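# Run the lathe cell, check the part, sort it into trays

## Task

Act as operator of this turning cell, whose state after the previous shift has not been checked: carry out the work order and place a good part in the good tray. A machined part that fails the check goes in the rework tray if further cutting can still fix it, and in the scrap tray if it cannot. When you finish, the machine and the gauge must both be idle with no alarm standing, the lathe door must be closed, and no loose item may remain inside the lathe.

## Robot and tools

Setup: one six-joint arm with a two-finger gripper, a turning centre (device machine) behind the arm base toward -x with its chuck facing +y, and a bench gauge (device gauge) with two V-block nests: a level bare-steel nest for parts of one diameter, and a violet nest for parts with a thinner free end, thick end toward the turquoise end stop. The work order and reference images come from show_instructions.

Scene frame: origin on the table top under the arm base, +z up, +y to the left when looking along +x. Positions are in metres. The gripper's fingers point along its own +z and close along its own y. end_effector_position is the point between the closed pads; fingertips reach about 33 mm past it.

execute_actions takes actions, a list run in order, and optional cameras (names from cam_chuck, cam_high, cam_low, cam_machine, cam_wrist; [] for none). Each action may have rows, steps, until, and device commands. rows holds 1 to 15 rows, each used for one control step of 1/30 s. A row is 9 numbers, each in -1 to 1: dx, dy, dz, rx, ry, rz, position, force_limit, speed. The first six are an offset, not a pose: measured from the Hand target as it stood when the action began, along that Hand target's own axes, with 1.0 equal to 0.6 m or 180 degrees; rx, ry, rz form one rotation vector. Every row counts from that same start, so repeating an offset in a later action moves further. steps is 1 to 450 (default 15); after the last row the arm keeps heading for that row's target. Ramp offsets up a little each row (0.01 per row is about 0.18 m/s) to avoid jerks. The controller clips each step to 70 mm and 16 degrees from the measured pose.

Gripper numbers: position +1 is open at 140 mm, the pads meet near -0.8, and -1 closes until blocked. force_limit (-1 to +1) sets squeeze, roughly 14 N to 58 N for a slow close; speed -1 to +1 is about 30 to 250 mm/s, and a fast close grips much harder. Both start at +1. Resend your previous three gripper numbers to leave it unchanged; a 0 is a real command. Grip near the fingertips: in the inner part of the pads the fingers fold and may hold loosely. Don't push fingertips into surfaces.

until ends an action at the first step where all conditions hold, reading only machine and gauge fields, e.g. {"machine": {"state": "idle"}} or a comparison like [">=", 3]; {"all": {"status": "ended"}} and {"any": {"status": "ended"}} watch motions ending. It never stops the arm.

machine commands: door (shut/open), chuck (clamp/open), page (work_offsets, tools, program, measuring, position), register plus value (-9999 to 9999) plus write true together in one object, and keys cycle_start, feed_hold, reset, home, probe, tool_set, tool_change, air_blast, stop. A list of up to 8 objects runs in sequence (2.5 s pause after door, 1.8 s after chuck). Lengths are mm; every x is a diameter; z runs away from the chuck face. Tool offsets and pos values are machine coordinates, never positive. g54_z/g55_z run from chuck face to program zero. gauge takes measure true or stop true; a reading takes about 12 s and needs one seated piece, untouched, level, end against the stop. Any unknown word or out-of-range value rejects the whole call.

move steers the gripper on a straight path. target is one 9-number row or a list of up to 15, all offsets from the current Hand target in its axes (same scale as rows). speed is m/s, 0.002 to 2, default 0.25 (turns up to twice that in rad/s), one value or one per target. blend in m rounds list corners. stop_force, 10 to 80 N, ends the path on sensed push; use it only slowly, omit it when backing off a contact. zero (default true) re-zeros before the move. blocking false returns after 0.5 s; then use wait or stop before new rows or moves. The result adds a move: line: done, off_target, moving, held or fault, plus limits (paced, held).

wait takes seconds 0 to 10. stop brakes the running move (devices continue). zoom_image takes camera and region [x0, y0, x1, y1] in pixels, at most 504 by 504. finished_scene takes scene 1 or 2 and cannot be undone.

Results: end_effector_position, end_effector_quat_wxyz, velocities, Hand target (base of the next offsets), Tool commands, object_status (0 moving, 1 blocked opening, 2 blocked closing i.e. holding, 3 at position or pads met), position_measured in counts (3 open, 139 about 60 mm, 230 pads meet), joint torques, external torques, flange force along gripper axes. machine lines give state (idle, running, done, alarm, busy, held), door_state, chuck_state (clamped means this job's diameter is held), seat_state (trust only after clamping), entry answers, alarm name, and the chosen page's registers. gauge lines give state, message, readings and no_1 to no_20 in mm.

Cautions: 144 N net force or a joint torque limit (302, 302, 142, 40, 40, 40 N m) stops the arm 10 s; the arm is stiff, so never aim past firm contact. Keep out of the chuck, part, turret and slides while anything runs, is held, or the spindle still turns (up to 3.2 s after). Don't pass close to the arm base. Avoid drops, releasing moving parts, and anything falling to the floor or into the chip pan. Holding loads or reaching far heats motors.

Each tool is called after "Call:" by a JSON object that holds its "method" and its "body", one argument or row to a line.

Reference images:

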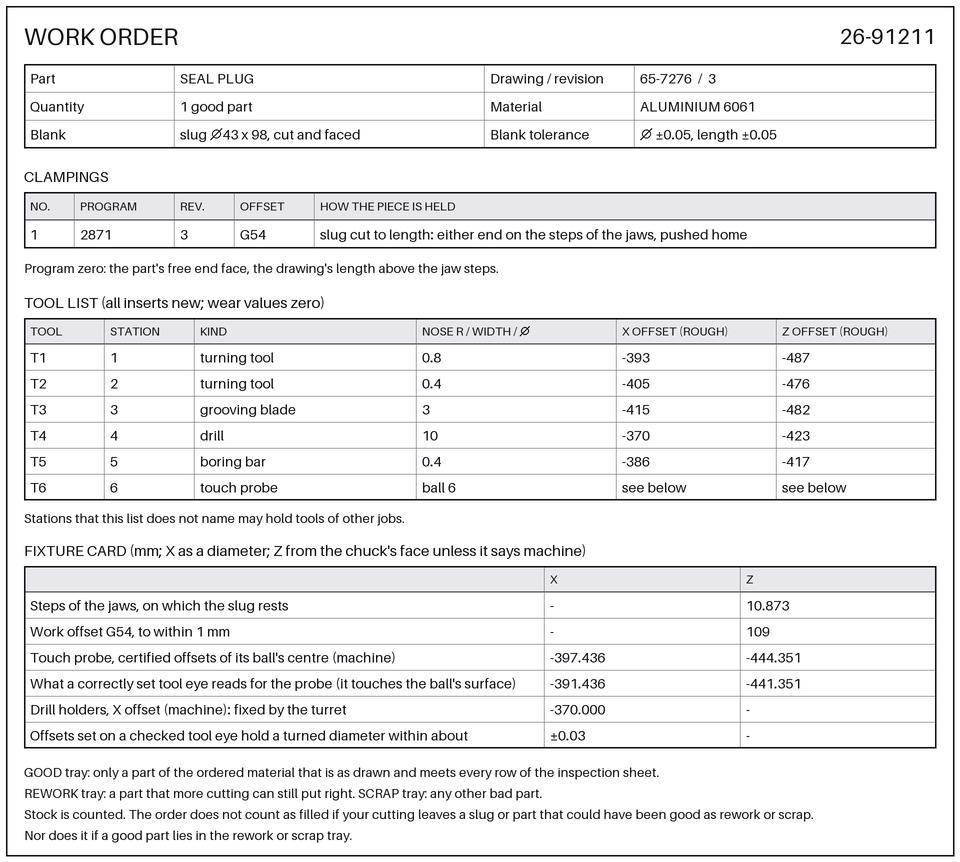

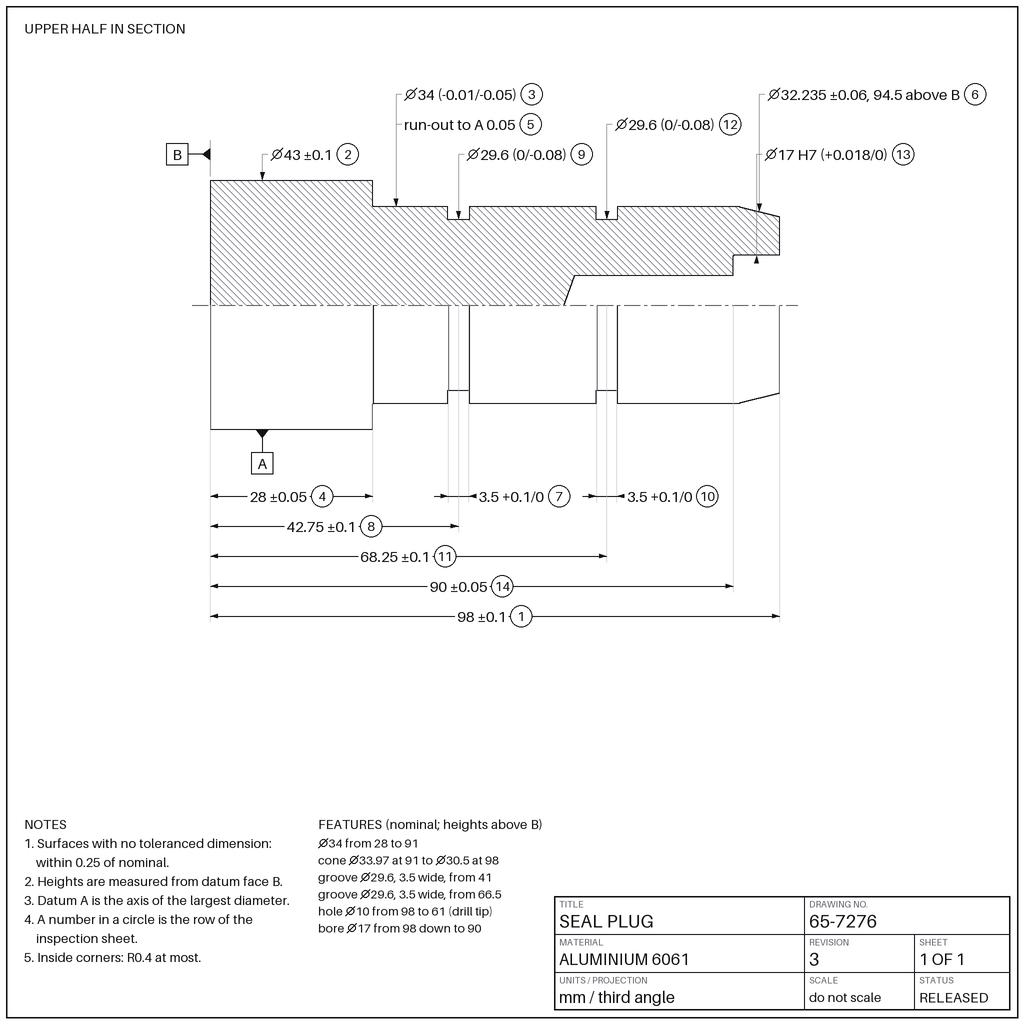

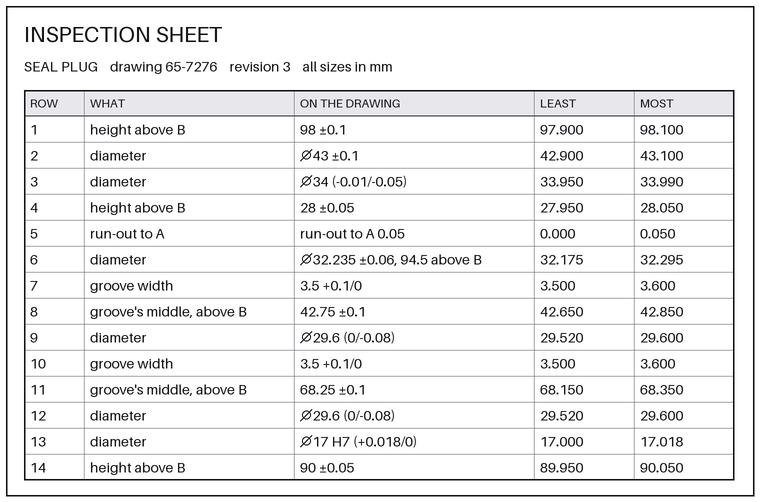

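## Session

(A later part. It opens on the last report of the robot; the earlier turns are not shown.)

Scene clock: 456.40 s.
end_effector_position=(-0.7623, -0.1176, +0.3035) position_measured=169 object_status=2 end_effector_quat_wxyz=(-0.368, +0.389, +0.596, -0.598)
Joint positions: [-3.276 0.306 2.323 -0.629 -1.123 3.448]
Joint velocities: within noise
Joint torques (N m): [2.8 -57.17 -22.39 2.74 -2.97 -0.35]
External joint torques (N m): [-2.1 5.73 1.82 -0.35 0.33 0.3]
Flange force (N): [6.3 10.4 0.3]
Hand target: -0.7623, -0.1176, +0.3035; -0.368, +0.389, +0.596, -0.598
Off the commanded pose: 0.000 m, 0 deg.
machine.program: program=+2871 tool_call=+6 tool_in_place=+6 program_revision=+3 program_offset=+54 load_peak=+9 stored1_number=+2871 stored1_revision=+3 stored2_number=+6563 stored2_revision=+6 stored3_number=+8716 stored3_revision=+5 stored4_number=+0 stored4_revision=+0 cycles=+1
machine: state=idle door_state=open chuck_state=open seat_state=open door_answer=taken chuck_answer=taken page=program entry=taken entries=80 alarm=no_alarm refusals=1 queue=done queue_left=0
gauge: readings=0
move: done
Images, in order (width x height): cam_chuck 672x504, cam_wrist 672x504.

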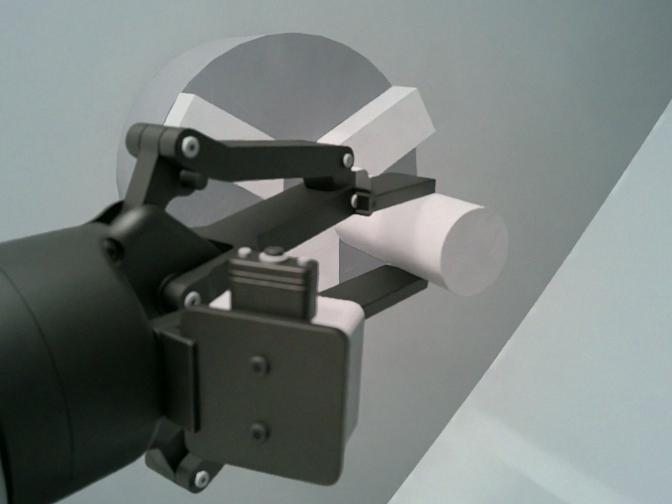

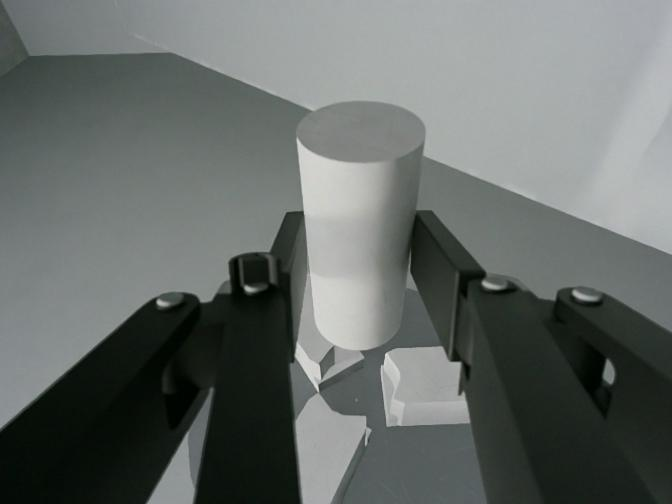

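Call:
{"method": "move", "body": {
  "target": [
    [-0.164,-0.043,-0.222,0,0,0,-0.98,0,-1],
    [-0.388,-0.114,-0.3025,0,0.139,0,-0.98,0,-1],
    [-0.617,-0.1725,-0.4725,0,0.139,0,-0.98,0,-1],
    [-0.8505,-0.218,-0.732,0,0.139,0,-0.98,0,-1],
    [-0.908,-0.264,-0.890,0,0.139,0,-0.98,0,-1]
  ],
  "speed": 0.2,
  "blend": [0.04,0.04,0.05,0.05,0]
}}

Scene clock: 463.63 s.
end_effector_position=(-0.0509, -0.3792, +0.4837) position_measured=169 object_status=2 end_effector_quat_wxyz=(+0.488, -0.510, -0.502, +0.500)
Joint positions: [-1.027 0.047 2.171 1.949 -1.988 2.31]
Joint velocities: within noise
Joint torques (N m): [0.84 -41.5 -35.21 -4.02 -1.76 -0.31]
External joint torques (N m): [-1.46 3.46 0.87 0.92 -0.05 0.26]
Flange force (N): [-3.9 6.3 -0.9]
Hand target: -0.0509, -0.3792, +0.4837; +0.488, -0.510, -0.502, +0.500
Off the commanded pose: 0.000 m, 0 deg.
machine.program: program=+2871 tool_call=+6 tool_in_place=+6 program_revision=+3 program_offset=+54 load_peak=+9 stored1_number=+2871 stored1_revision=+3 stored2_number=+6563 stored2_revision=+6 stored3_number=+8716 stored3_revision=+5 stored4_number=+0 stored4_revision=+0 cycles=+1
machine: state=idle door_state=open chuck_state=open seat_state=open door_answer=taken chuck_answer=taken page=program entry=taken entries=80 alarm=no_alarm refusals=1 queue=done queue_left=0
gauge: readings=0
move: done

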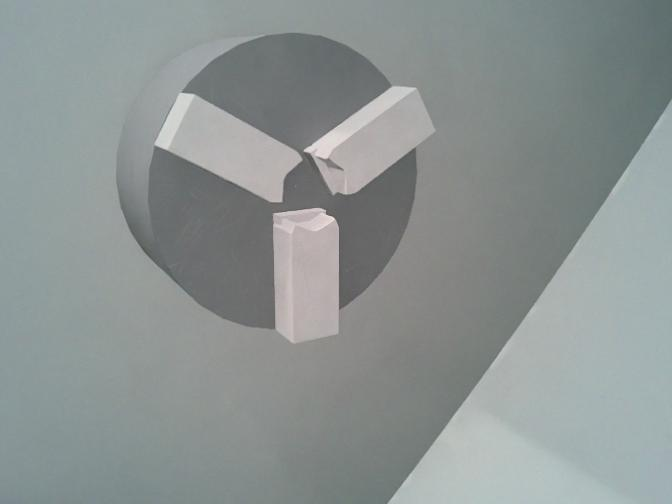

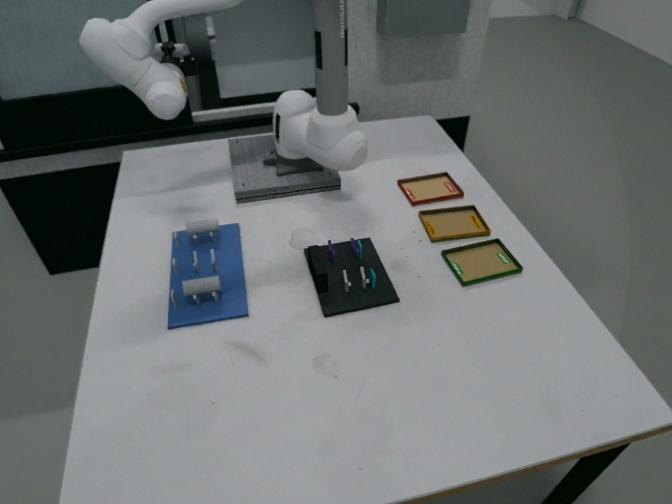

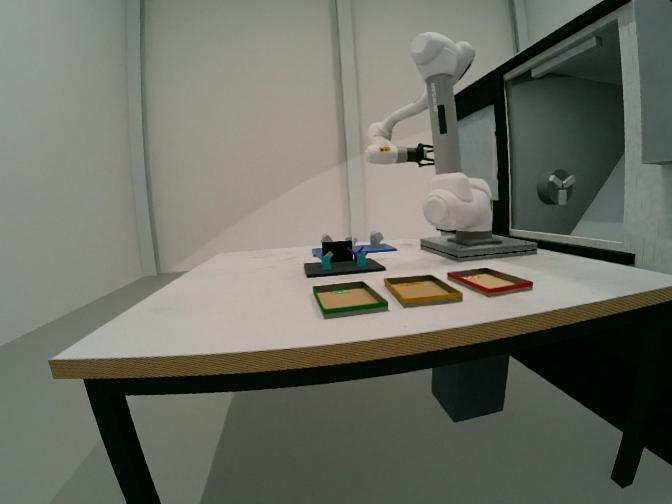

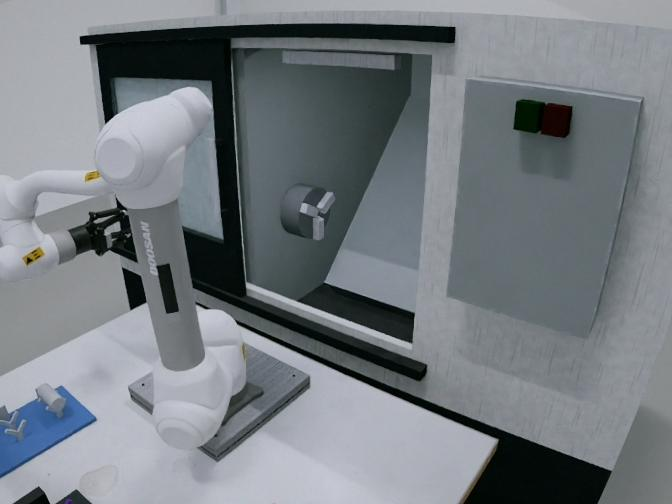

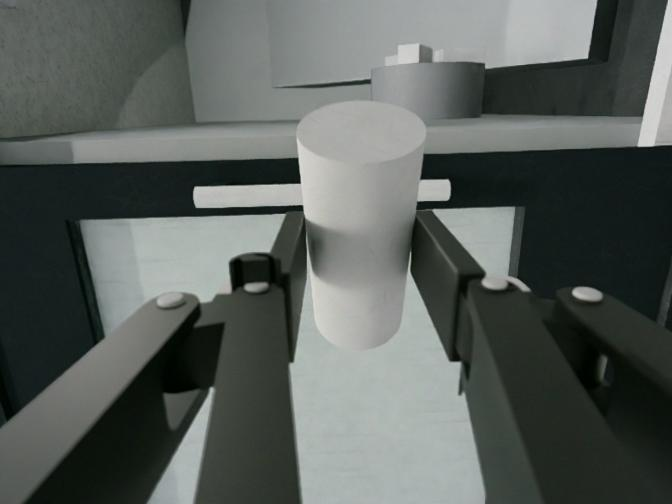

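Call:
{"method": "move", "body": {
  "target": [
    [0.129,-0.07,-0.669,-0.085,-0.384,-0.384,-0.98,0,-1],
    [0.45,0.1,-0.90,0.14,0.631,0.631,-0.98,0,-1]
  ],
  "speed": 0.3,
  "blend": [0.06,0]
}}

Scene clock: 471.00 s.
end_effector_position=(+0.4893, -0.1081, +0.4312) position_measured=169 object_status=2 end_effector_quat_wxyz=(-0.153, +0.694, -0.690, -0.138)
Joint positions: [-0.562 -0.013 1.749 3.518 -1.618 -0.575]
Joint velocities: within noise
Joint torques (N m): [1.03 -42.83 -41.96 -2.66 0.04 -0.33]
External joint torques (N m): [-1.69 4.45 1.64 -0.36 -0.58 0.33]
Flange force (N): [5.4 -2.4 0.4]
Hand target: +0.4893, -0.1081, +0.4311; -0.153, +0.694, -0.690, -0.138
Off the commanded pose: 0.000 m, 0 deg.
machine.program: program=+2871 tool_call=+6 tool_in_place=+6 program_revision=+3 program_offset=+54 load_peak=+9 stored1_number=+2871 stored1_revision=+3 stored2_number=+6563 stored2_revision=+6 stored3_number=+8716 stored3_revision=+5 stored4_number=+0 stored4_revision=+0 cycles=+1
machine: state=idle door_state=open chuck_state=open seat_state=open door_answer=taken chuck_answer=taken page=program entry=taken entries=80 alarm=no_alarm refusals=1 queue=done queue_left=0
gauge: readings=0
move: done

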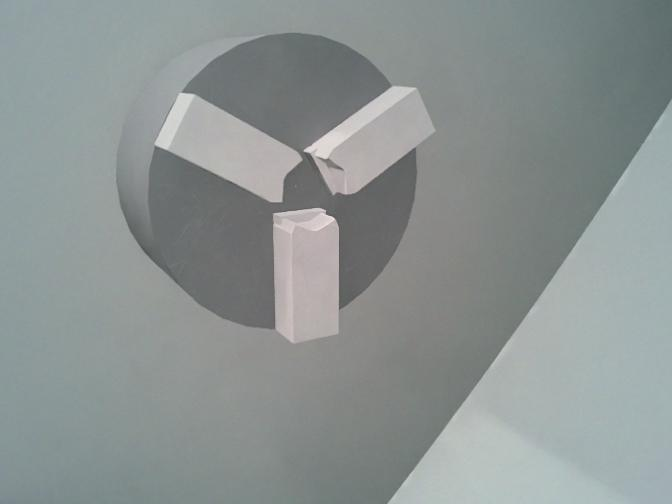

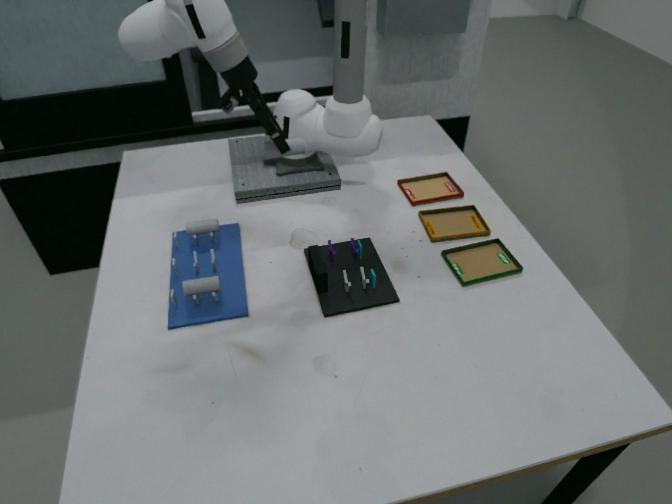

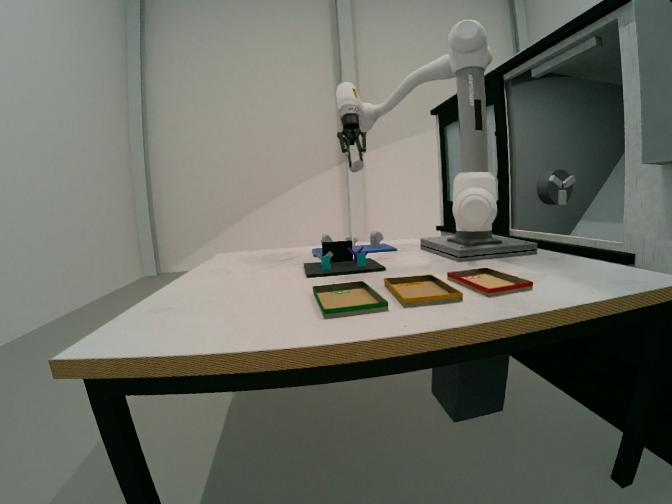

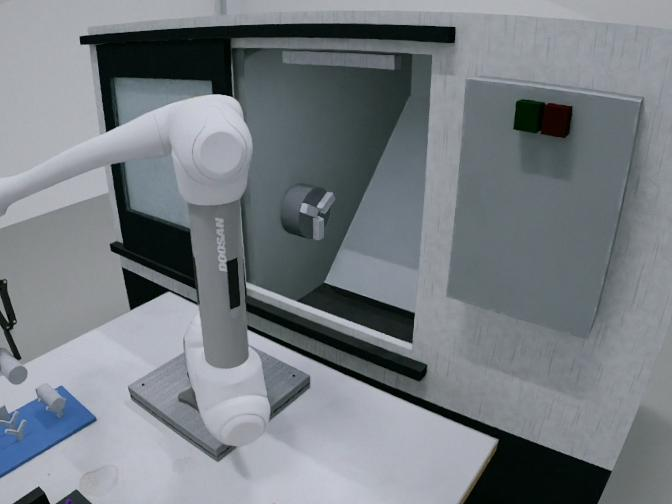

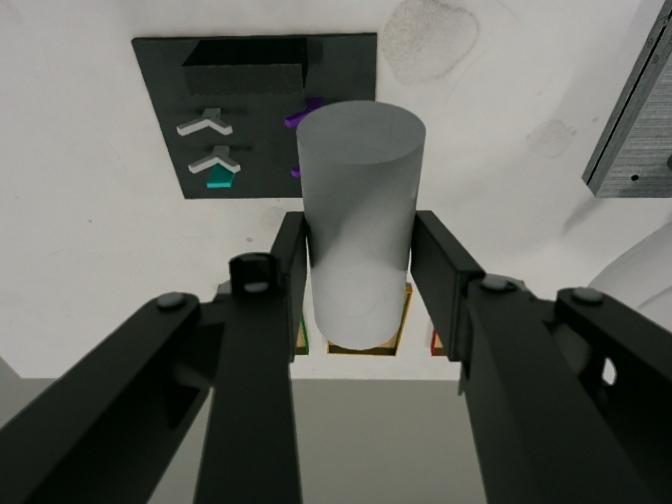

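Call:
{"method": "move", "body": {
  "target": [-0.148,-0.275,0.536,0,0,0,-0.98,0,-1],
  "speed": 0.25,
  "cameras": ["cam_high","cam_low","cam_wrist"]
}}

Call:
{"method": "zoom_image", "body": {
  "camera": "cam_low",
  "region": [270, 180, 430, 300]
}}

Call:
{"method": "zoom_image", "body": {
  "camera": "cam_high",
  "region": [280, 180, 420, 320]
}}

Scene clock: 473.80 s.
end_effector_position=(+0.6598, +0.1031, +0.1765) position_measured=169 object_status=2 end_effector_quat_wxyz=(-0.153, +0.694, -0.690, -0.138)
Joint positions: [-0.126 0.311 1.854 3.64 -1.061 -0.383]
Joint velocities: within noise
Joint torques (N m): [0.48 -71.08 -34.65 -1.86 0.26 -0.28]
External joint torques (N m): [-1.38 6.36 1.43 -0.4 -0.61 0.28]
Flange force (N): [4.8 -6.1 4.3]
Hand target: +0.6598, +0.1031, +0.1764; -0.153, +0.694, -0.690, -0.138
Off the commanded pose: 0.000 m, 0 deg.
machine.program: program=+2871 tool_call=+6 tool_in_place=+6 program_revision=+3 program_offset=+54 load_peak=+9 stored1_number=+2871 stored1_revision=+3 stored2_number=+6563 stored2_revision=+6 stored3_number=+8716 stored3_revision=+5 stored4_number=+0 stored4_revision=+0 cycles=+1
machine: state=idle door_state=open chuck_state=open seat_state=open door_answer=taken chuck_answer=taken page=program entry=taken entries=80 alarm=no_alarm refusals=1 queue=done queue_left=0
gauge: readings=0
move: done
Images, in order (width x height): cam_high 672x504, cam_low 672x504, cam_wrist 672x504.

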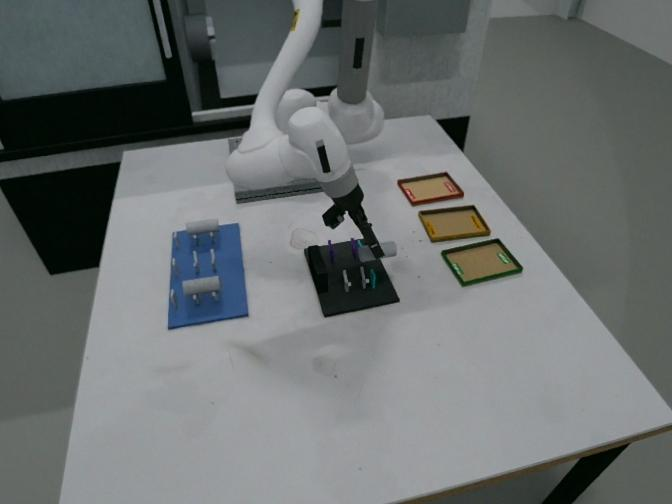

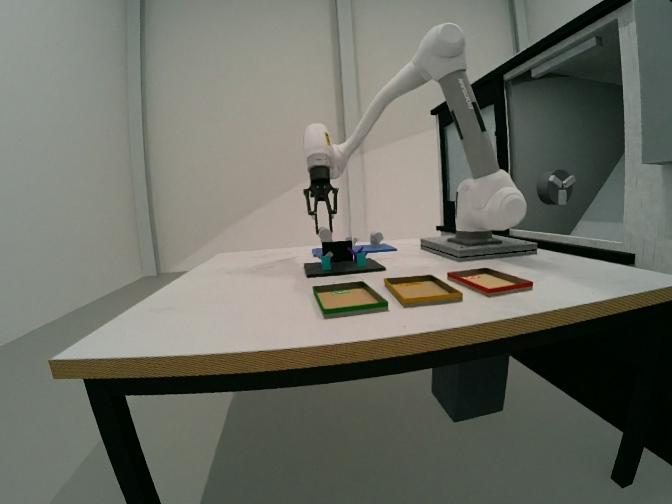

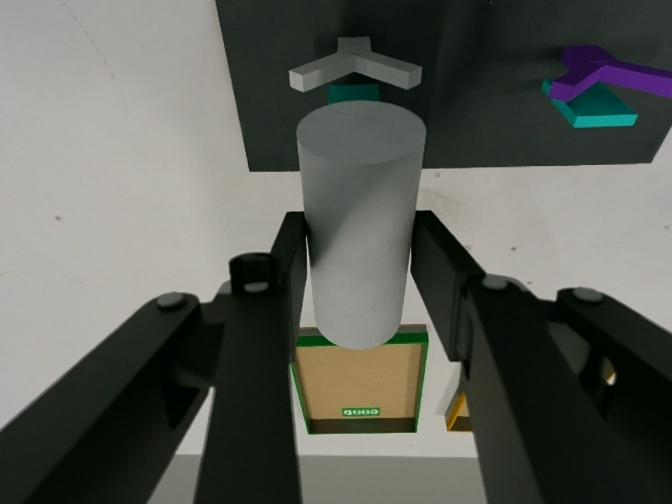

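Scaled by 3.150 from the camera's 672x504 image, which has a finer 960x720 frame.

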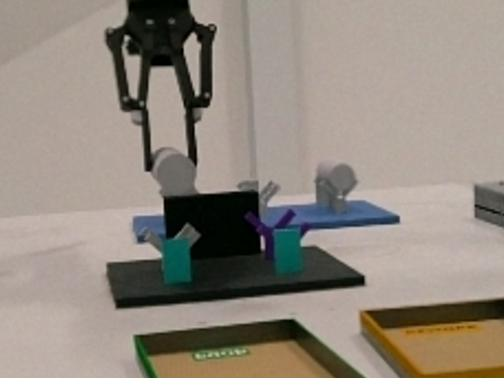

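Scaled by 3.600 from the camera's 672x504 image, which has a finer 960x720 frame.

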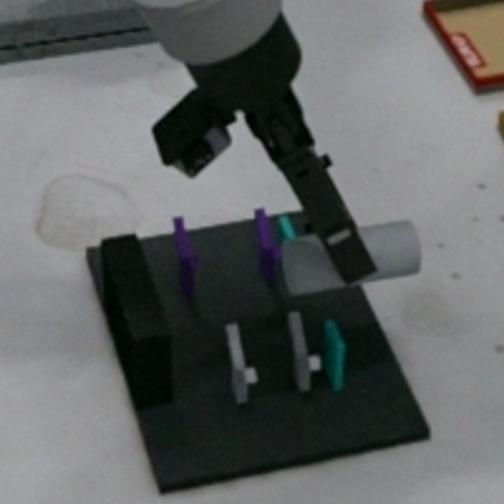

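Call:
{"method": "move", "body": {
  "target": [0.1233,0.001,-0.018,0,0,0,-0.98,0,-1],
  "speed": 0.15,
  "cameras": ["cam_high","cam_low","cam_wrist"]
}}

Call:
{"method": "zoom_image", "body": {
  "camera": "cam_low",
  "region": [270, 180, 430, 300]
}}

Call:
{"method": "zoom_image", "body": {
  "camera": "cam_high",
  "region": [280, 180, 420, 320]
}}

Scene clock: 475.73 s.
end_effector_position=(+0.6598, +0.0311, +0.1565) position_measured=169 object_status=2 end_effector_quat_wxyz=(-0.153, +0.694, -0.690, -0.138)
Joint positions: [-0.233 0.343 1.855 3.629 -1.074 -0.489]
Joint velocities: within noise
Joint torques (N m): [1.26 -72.57 -33.79 -1.8 0.25 -0.29]
External joint torques (N m): [-2.12 5.86 1.43 -0.43 -0.71 0.29]
Flange force (N): [6.1 -4.8 3.2]
Hand target: +0.6598, +0.0310, +0.1565; -0.153, +0.694, -0.690, -0.138
Off the commanded pose: 0.000 m, 0 deg.
machine.program: program=+2871 tool_call=+6 tool_in_place=+6 program_revision=+3 program_offset=+54 load_peak=+9 stored1_number=+2871 stored1_revision=+3 stored2_number=+6563 stored2_revision=+6 stored3_number=+8716 stored3_revision=+5 stored4_number=+0 stored4_revision=+0 cycles=+1
machine: state=idle door_state=open chuck_state=open seat_state=open door_answer=taken chuck_answer=taken page=program entry=taken entries=80 alarm=no_alarm refusals=1 queue=done queue_left=0
gauge: readings=0
move: done
Images, in order (width x height): cam_high 672x504, cam_low 672x504, cam_wrist 672x504.

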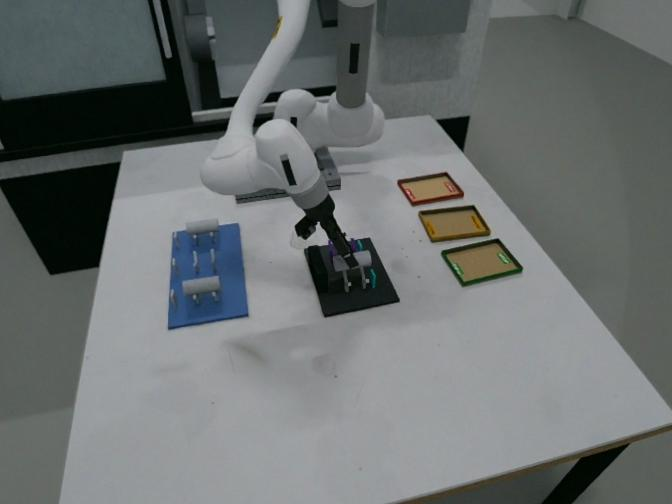

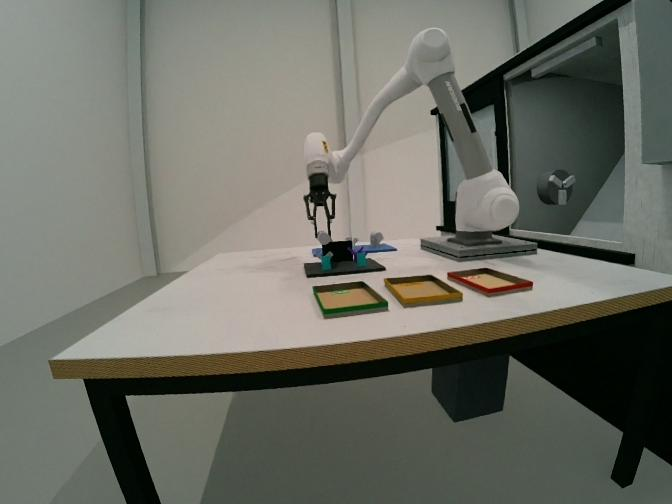

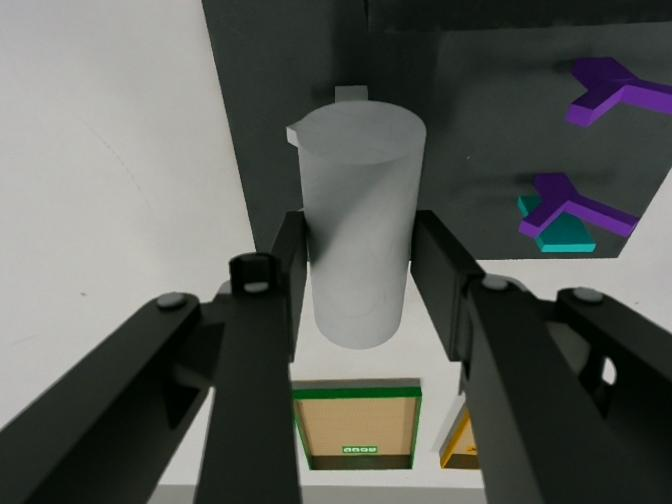

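Scaled by 3.150 from the camera's 672x504 image, which has a finer 960x720 frame.

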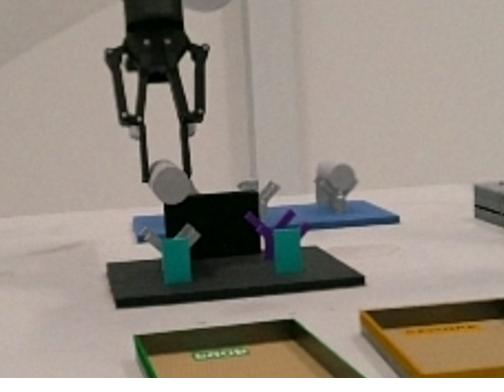

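Scaled by 3.600 from the camera's 672x504 image, which has a finer 960x720 frame.

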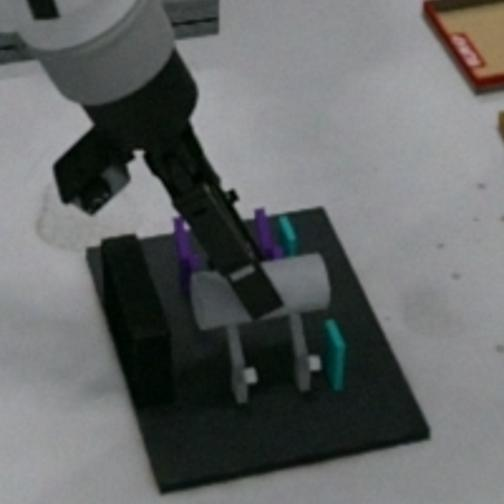

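Call:
{"method": "move", "body": {
  "target": [0.0327,0.0013,0.0493,0,-0.0167,0,-0.98,0,-1],
  "speed": 0.1,
  "stop_force": 15,
  "cameras": ["cam_high","cam_low","cam_wrist"]
}}

Call:
{"method": "zoom_image", "body": {
  "camera": "cam_low",
  "region": [270, 180, 430, 300]
}}

Call:
{"method": "zoom_image", "body": {
  "camera": "cam_high",
  "region": [310, 230, 410, 320]
}}

Scene clock: 477.80 s.
end_effector_position=(+0.6599, +0.0250, +0.1215) position_measured=169 object_status=2 end_effector_quat_wxyz=(-0.171, +0.690, -0.685, -0.156)
Joint positions: [-0.264 0.393 1.877 3.694 -1.05 -0.579]
Joint velocities: within noise
Joint torques (N m): [0.75 -75.15 -31.48 -1.44 -0.08 -0.22]
External joint torques (N m): [-1.69 5.72 1.24 -0.47 -0.53 0.22]
Flange force (N): [6.1 -4.5 3.4]
Hand target: +0.6599, +0.0250, +0.1215; -0.171, +0.690, -0.685, -0.156
Off the commanded pose: 0.000 m, 0 deg.
machine.program: program=+2871 tool_call=+6 tool_in_place=+6 program_revision=+3 program_offset=+54 load_peak=+9 stored1_number=+2871 stored1_revision=+3 stored2_number=+6563 stored2_revision=+6 stored3_number=+8716 stored3_revision=+5 stored4_number=+0 stored4_revision=+0 cycles=+1
machine: state=idle door_state=open chuck_state=open seat_state=open door_answer=taken chuck_answer=taken page=program entry=taken entries=80 alarm=no_alarm refusals=1 queue=done queue_left=0
gauge: readings=0
move: done
Images, in order (width x height): cam_high 672x504, cam_low 672x504, cam_wrist 672x504.

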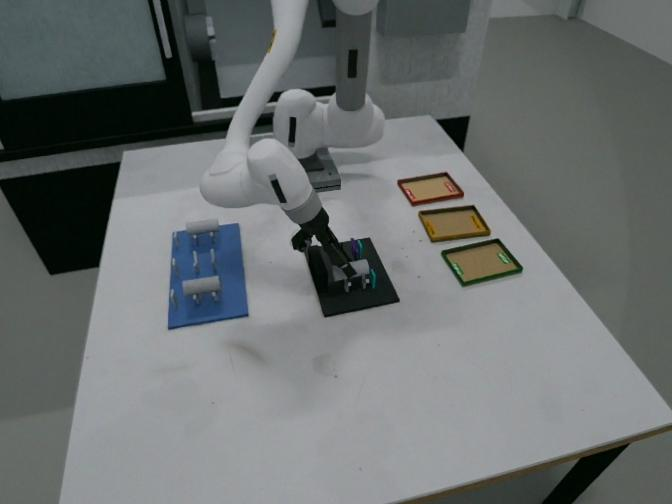

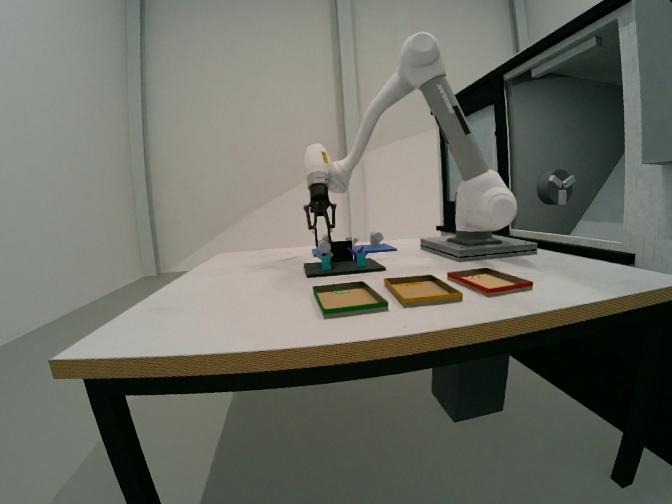

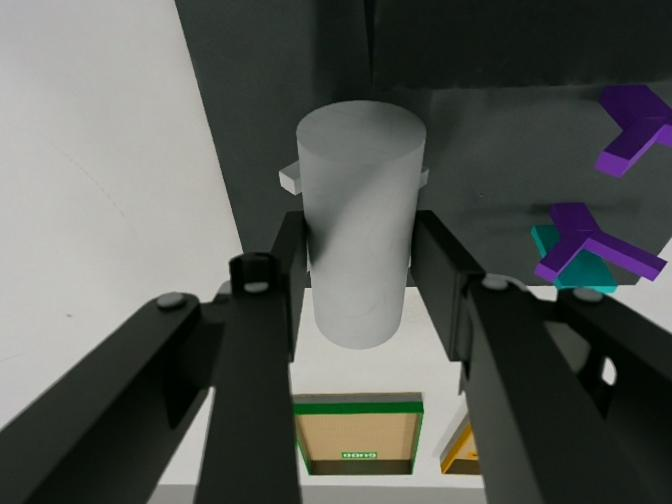

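Scaled by 3.150 from the camera's 672x504 image, which has a finer 960x720 frame.

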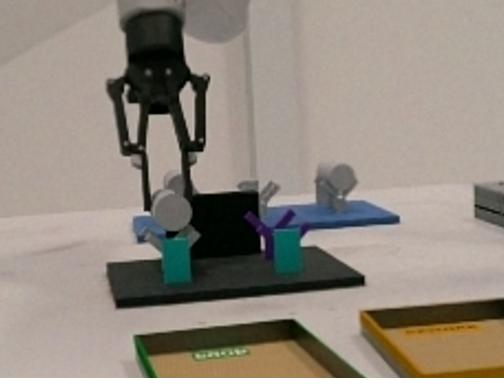

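Scaled by 5.040 from the camera's 672x504 image, which has a finer 960x720 frame.

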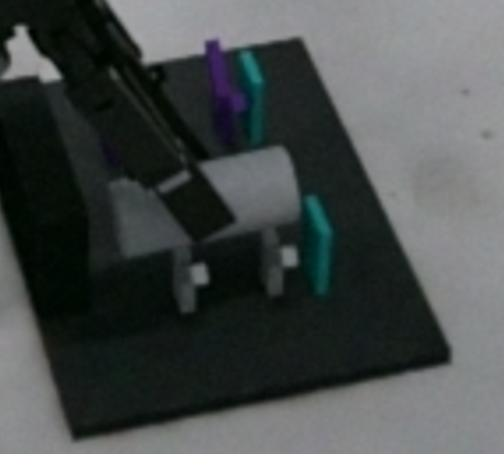

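Call:
{"method": "move", "body": {
  "target": [0.0375,0.0018,0.0742,0,0,0,-0.98,0,-1],
  "speed": 0.03,
  "stop_force": 10,
  "cameras": ["cam_high","cam_low","cam_wrist"]
}}

Call:
{"method": "zoom_image", "body": {
  "camera": "cam_low",
  "region": [270, 180, 430, 300]
}}

Call:
{"method": "zoom_image", "body": {
  "camera": "cam_high",
  "region": [310, 230, 410, 320]
}}

Scene clock: 479.43 s.
end_effector_position=(+0.6600, +0.0250, +0.1075) position_measured=169 object_status=2 end_effector_quat_wxyz=(-0.172, +0.690, -0.685, -0.156)
Joint positions: [-0.264 0.408 1.886 3.702 -1.029 -0.594]
Joint velocities: within noise
Joint torques (N m): [0.29 -60.18 -18.73 -5.12 0.75 -0.27]
External joint torques (N m): [-1.37 -9.89 -10.77 3.25 -1.37 0.27]
Flange force (N): [-5.6 -9.3 -17.3]
Hand target: +0.6600, +0.0250, +0.1075; -0.172, +0.690, -0.685, -0.156 (not the last commanded pose)
Off the commanded pose: 0.036 m, 0 deg.
machine.program: program=+2871 tool_call=+6 tool_in_place=+6 program_revision=+3 program_offset=+54 load_peak=+9 stored1_number=+2871 stored1_revision=+3 stored2_number=+6563 stored2_revision=+6 stored3_number=+8716 stored3_revision=+5 stored4_number=+0 stored4_revision=+0 cycles=+1
machine: state=idle door_state=open chuck_state=open seat_state=open door_answer=taken chuck_answer=taken page=program entry=taken entries=80 alarm=no_alarm refusals=1 queue=done queue_left=0
gauge: readings=0
move: contact
Images, in order (width x height): cam_high 672x504, cam_low 672x504, cam_wrist 672x504.

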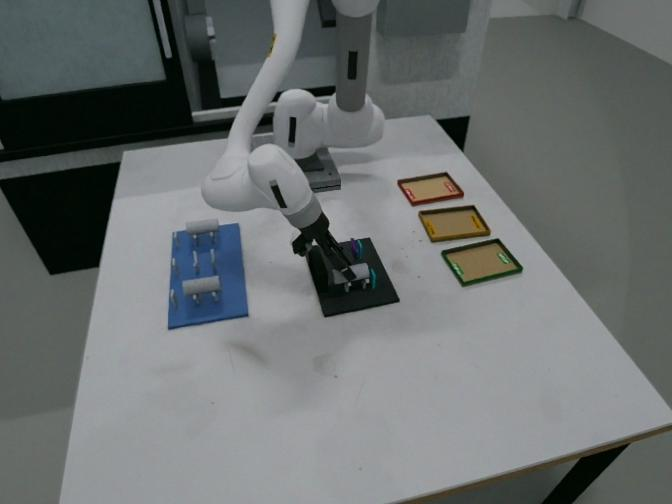

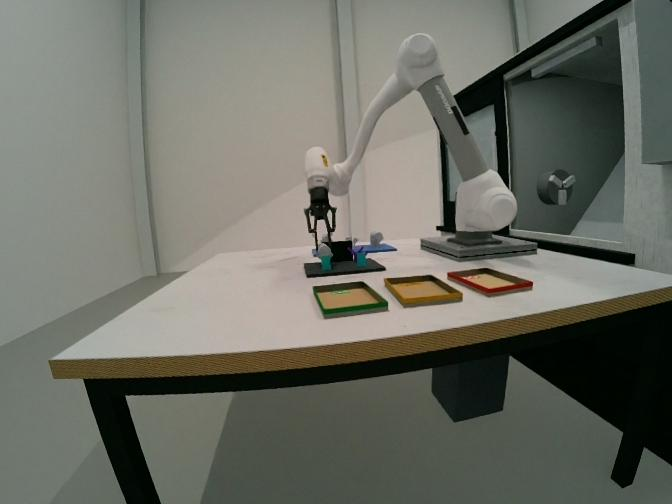

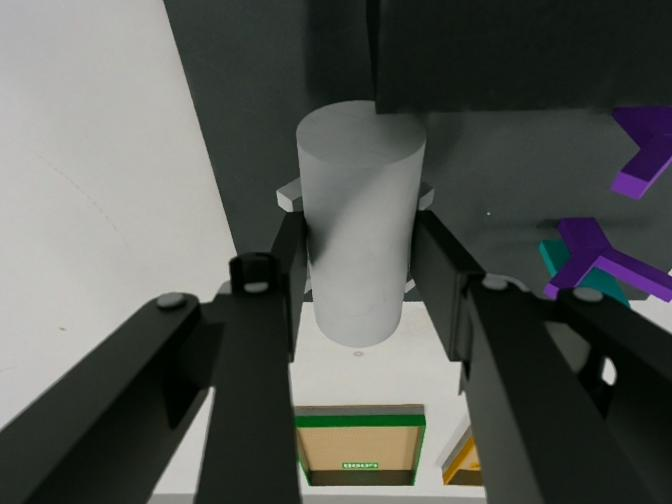

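Scaled by 3.150 from the camera's 672x504 image, which has a finer 960x720 frame.

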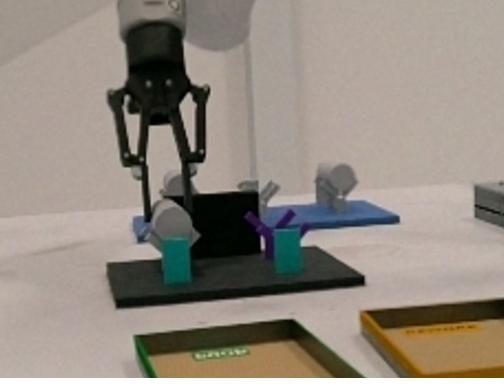

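Scaled by 5.040 from the camera's 672x504 image, which has a finer 960x720 frame.

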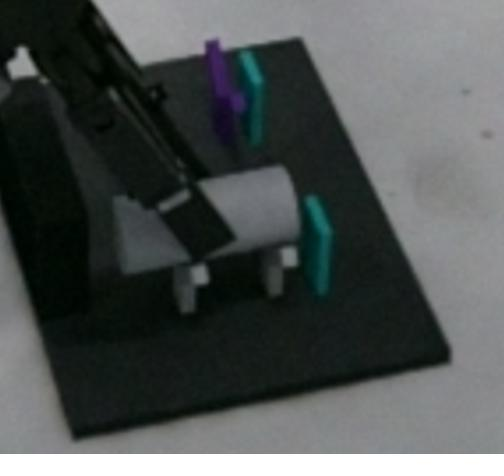

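Call:
{"method": "wait", "body": {
  "seconds": 0
}}

Scene clock: 480.80 s.
end_effector_position=(+0.6600, +0.0250, +0.1075) position_measured=169 object_status=2 end_effector_quat_wxyz=(-0.172, +0.690, -0.685, -0.156)
Joint positions: [-0.264 0.408 1.886 3.702 -1.029 -0.594]
Joint velocities: within noise
Joint torques (N m): [0.12 -60.53 -19.03 -5.14 0.76 -0.36]
External joint torques (N m): [-1.15 -9.48 -10.44 3.27 -1.39 0.36]
Flange force (N): [-5.8 -9.3 -16.6]
Hand target: +0.6600, +0.0250, +0.1075; -0.172, +0.690, -0.685, -0.156 (not the last commanded pose)
Tool commands: gripper/position=-0.98 gripper/force_limit=+0.0 gripper/speed=-1.0
Off the commanded pose: 0.036 m, 0 deg.
machine.program: program=+2871 tool_call=+6 tool_in_place=+6 program_revision=+3 program_offset=+54 load_peak=+9 stored1_number=+2871 stored1_revision=+3 stored2_number=+6563 stored2_revision=+6 stored3_number=+8716 stored3_revision=+5 stored4_number=+0 stored4_revision=+0 cycles=+1
machine: state=idle door_state=open chuck_state=open seat_state=open door_answer=taken chuck_answer=taken page=program entry=taken entries=80 alarm=no_alarm refusals=1 queue=done queue_left=0
gauge: readings=0

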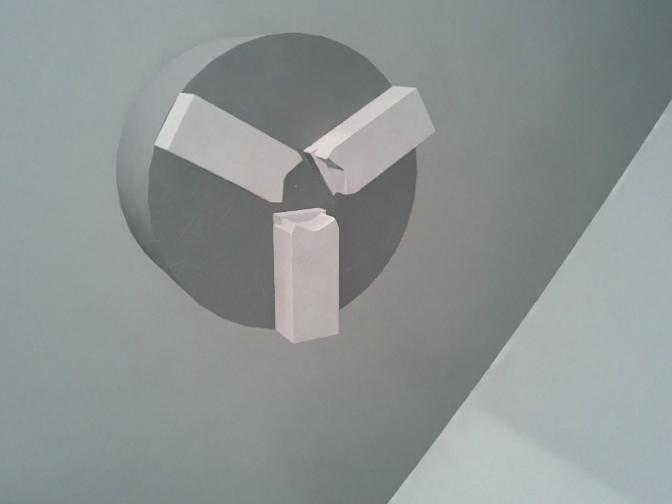

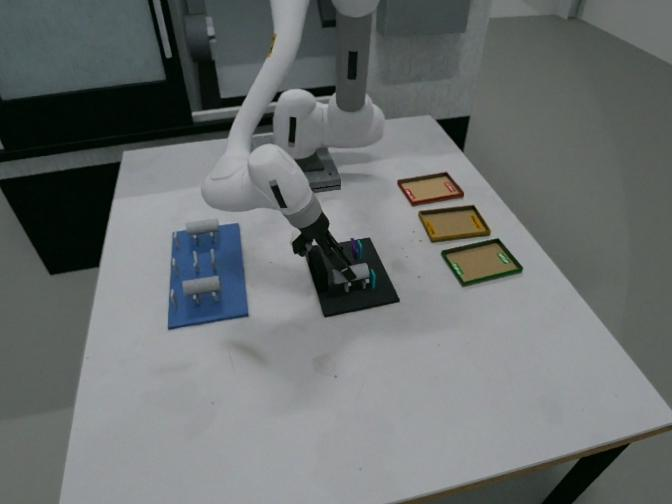

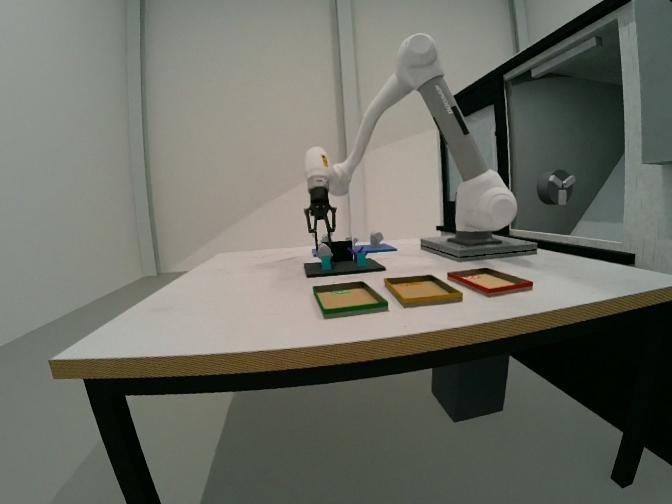

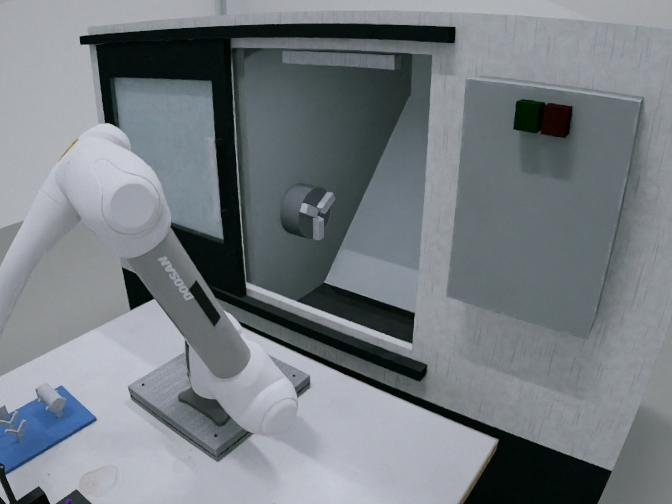

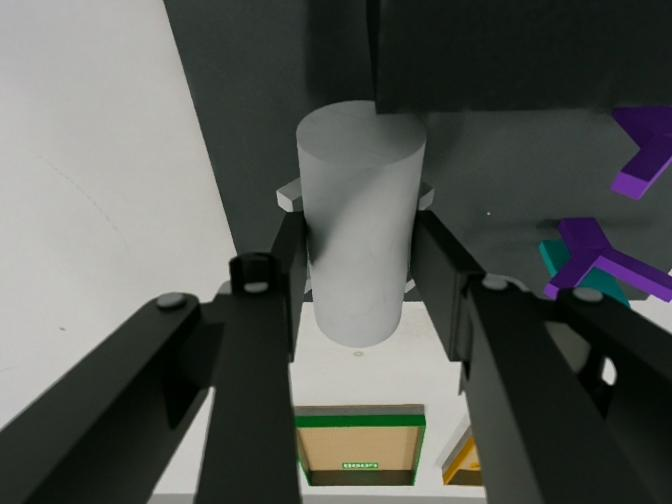

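Call:
{"method": "move", "body": {
  "target": [-0.0208, 0.0, 0.0105, 0, 0, 0, -0.98, 0, -1],
  "speed": 0.01,
  "stop_force": 12,
  "cameras": ["cam_wrist"]
}}

Scene clock: 481.87 s.
end_effector_position=(+0.6600, +0.0264, +0.1074) position_measured=169 object_status=2 end_effector_quat_wxyz=(-0.171, +0.690, -0.685, -0.156)
Joint positions: [-0.262 0.408 1.887 3.702 -1.028 -0.593]
Joint velocities: within noise
Joint torques (N m): [6.35 -67.2 -18.45 -2.15 -3.69 0.02]
External joint torques (N m): [-7.39 -2.82 -11.03 0.28 3.06 -0.02]
Flange force (N): [8.5 -14.2 -9.9]
Hand target: +0.6601, +0.0263, +0.1074; -0.171, +0.690, -0.685, -0.156 (not the last commanded pose)
Off the commanded pose: 0.013 m, 0 deg.
machine.program: program=+2871 tool_call=+6 tool_in_place=+6 program_revision=+3 program_offset=+54 load_peak=+9 stored1_number=+2871 stored1_revision=+3 stored2_number=+6563 stored2_revision=+6 stored3_number=+8716 stored3_revision=+5 stored4_number=+0 stored4_revision=+0 cycles=+1
machine: state=idle door_state=open chuck_state=open seat_state=open door_answer=taken chuck_answer=taken page=program entry=taken entries=80 alarm=no_alarm refusals=1 queue=done queue_left=0
gauge: readings=0
move: contact
Images, in order (width x height): cam_wrist 672x504.

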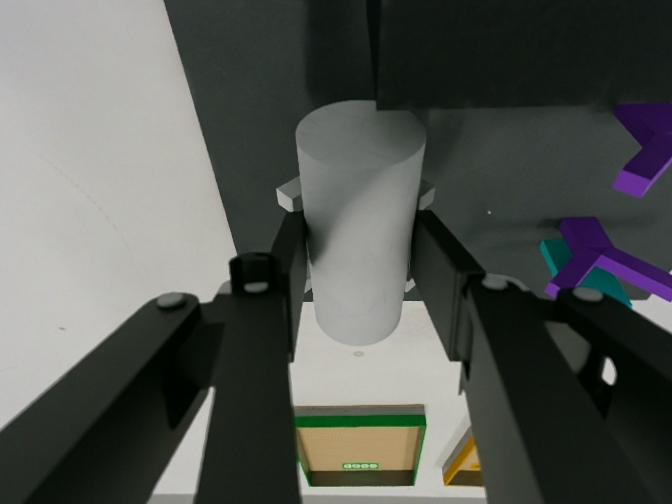

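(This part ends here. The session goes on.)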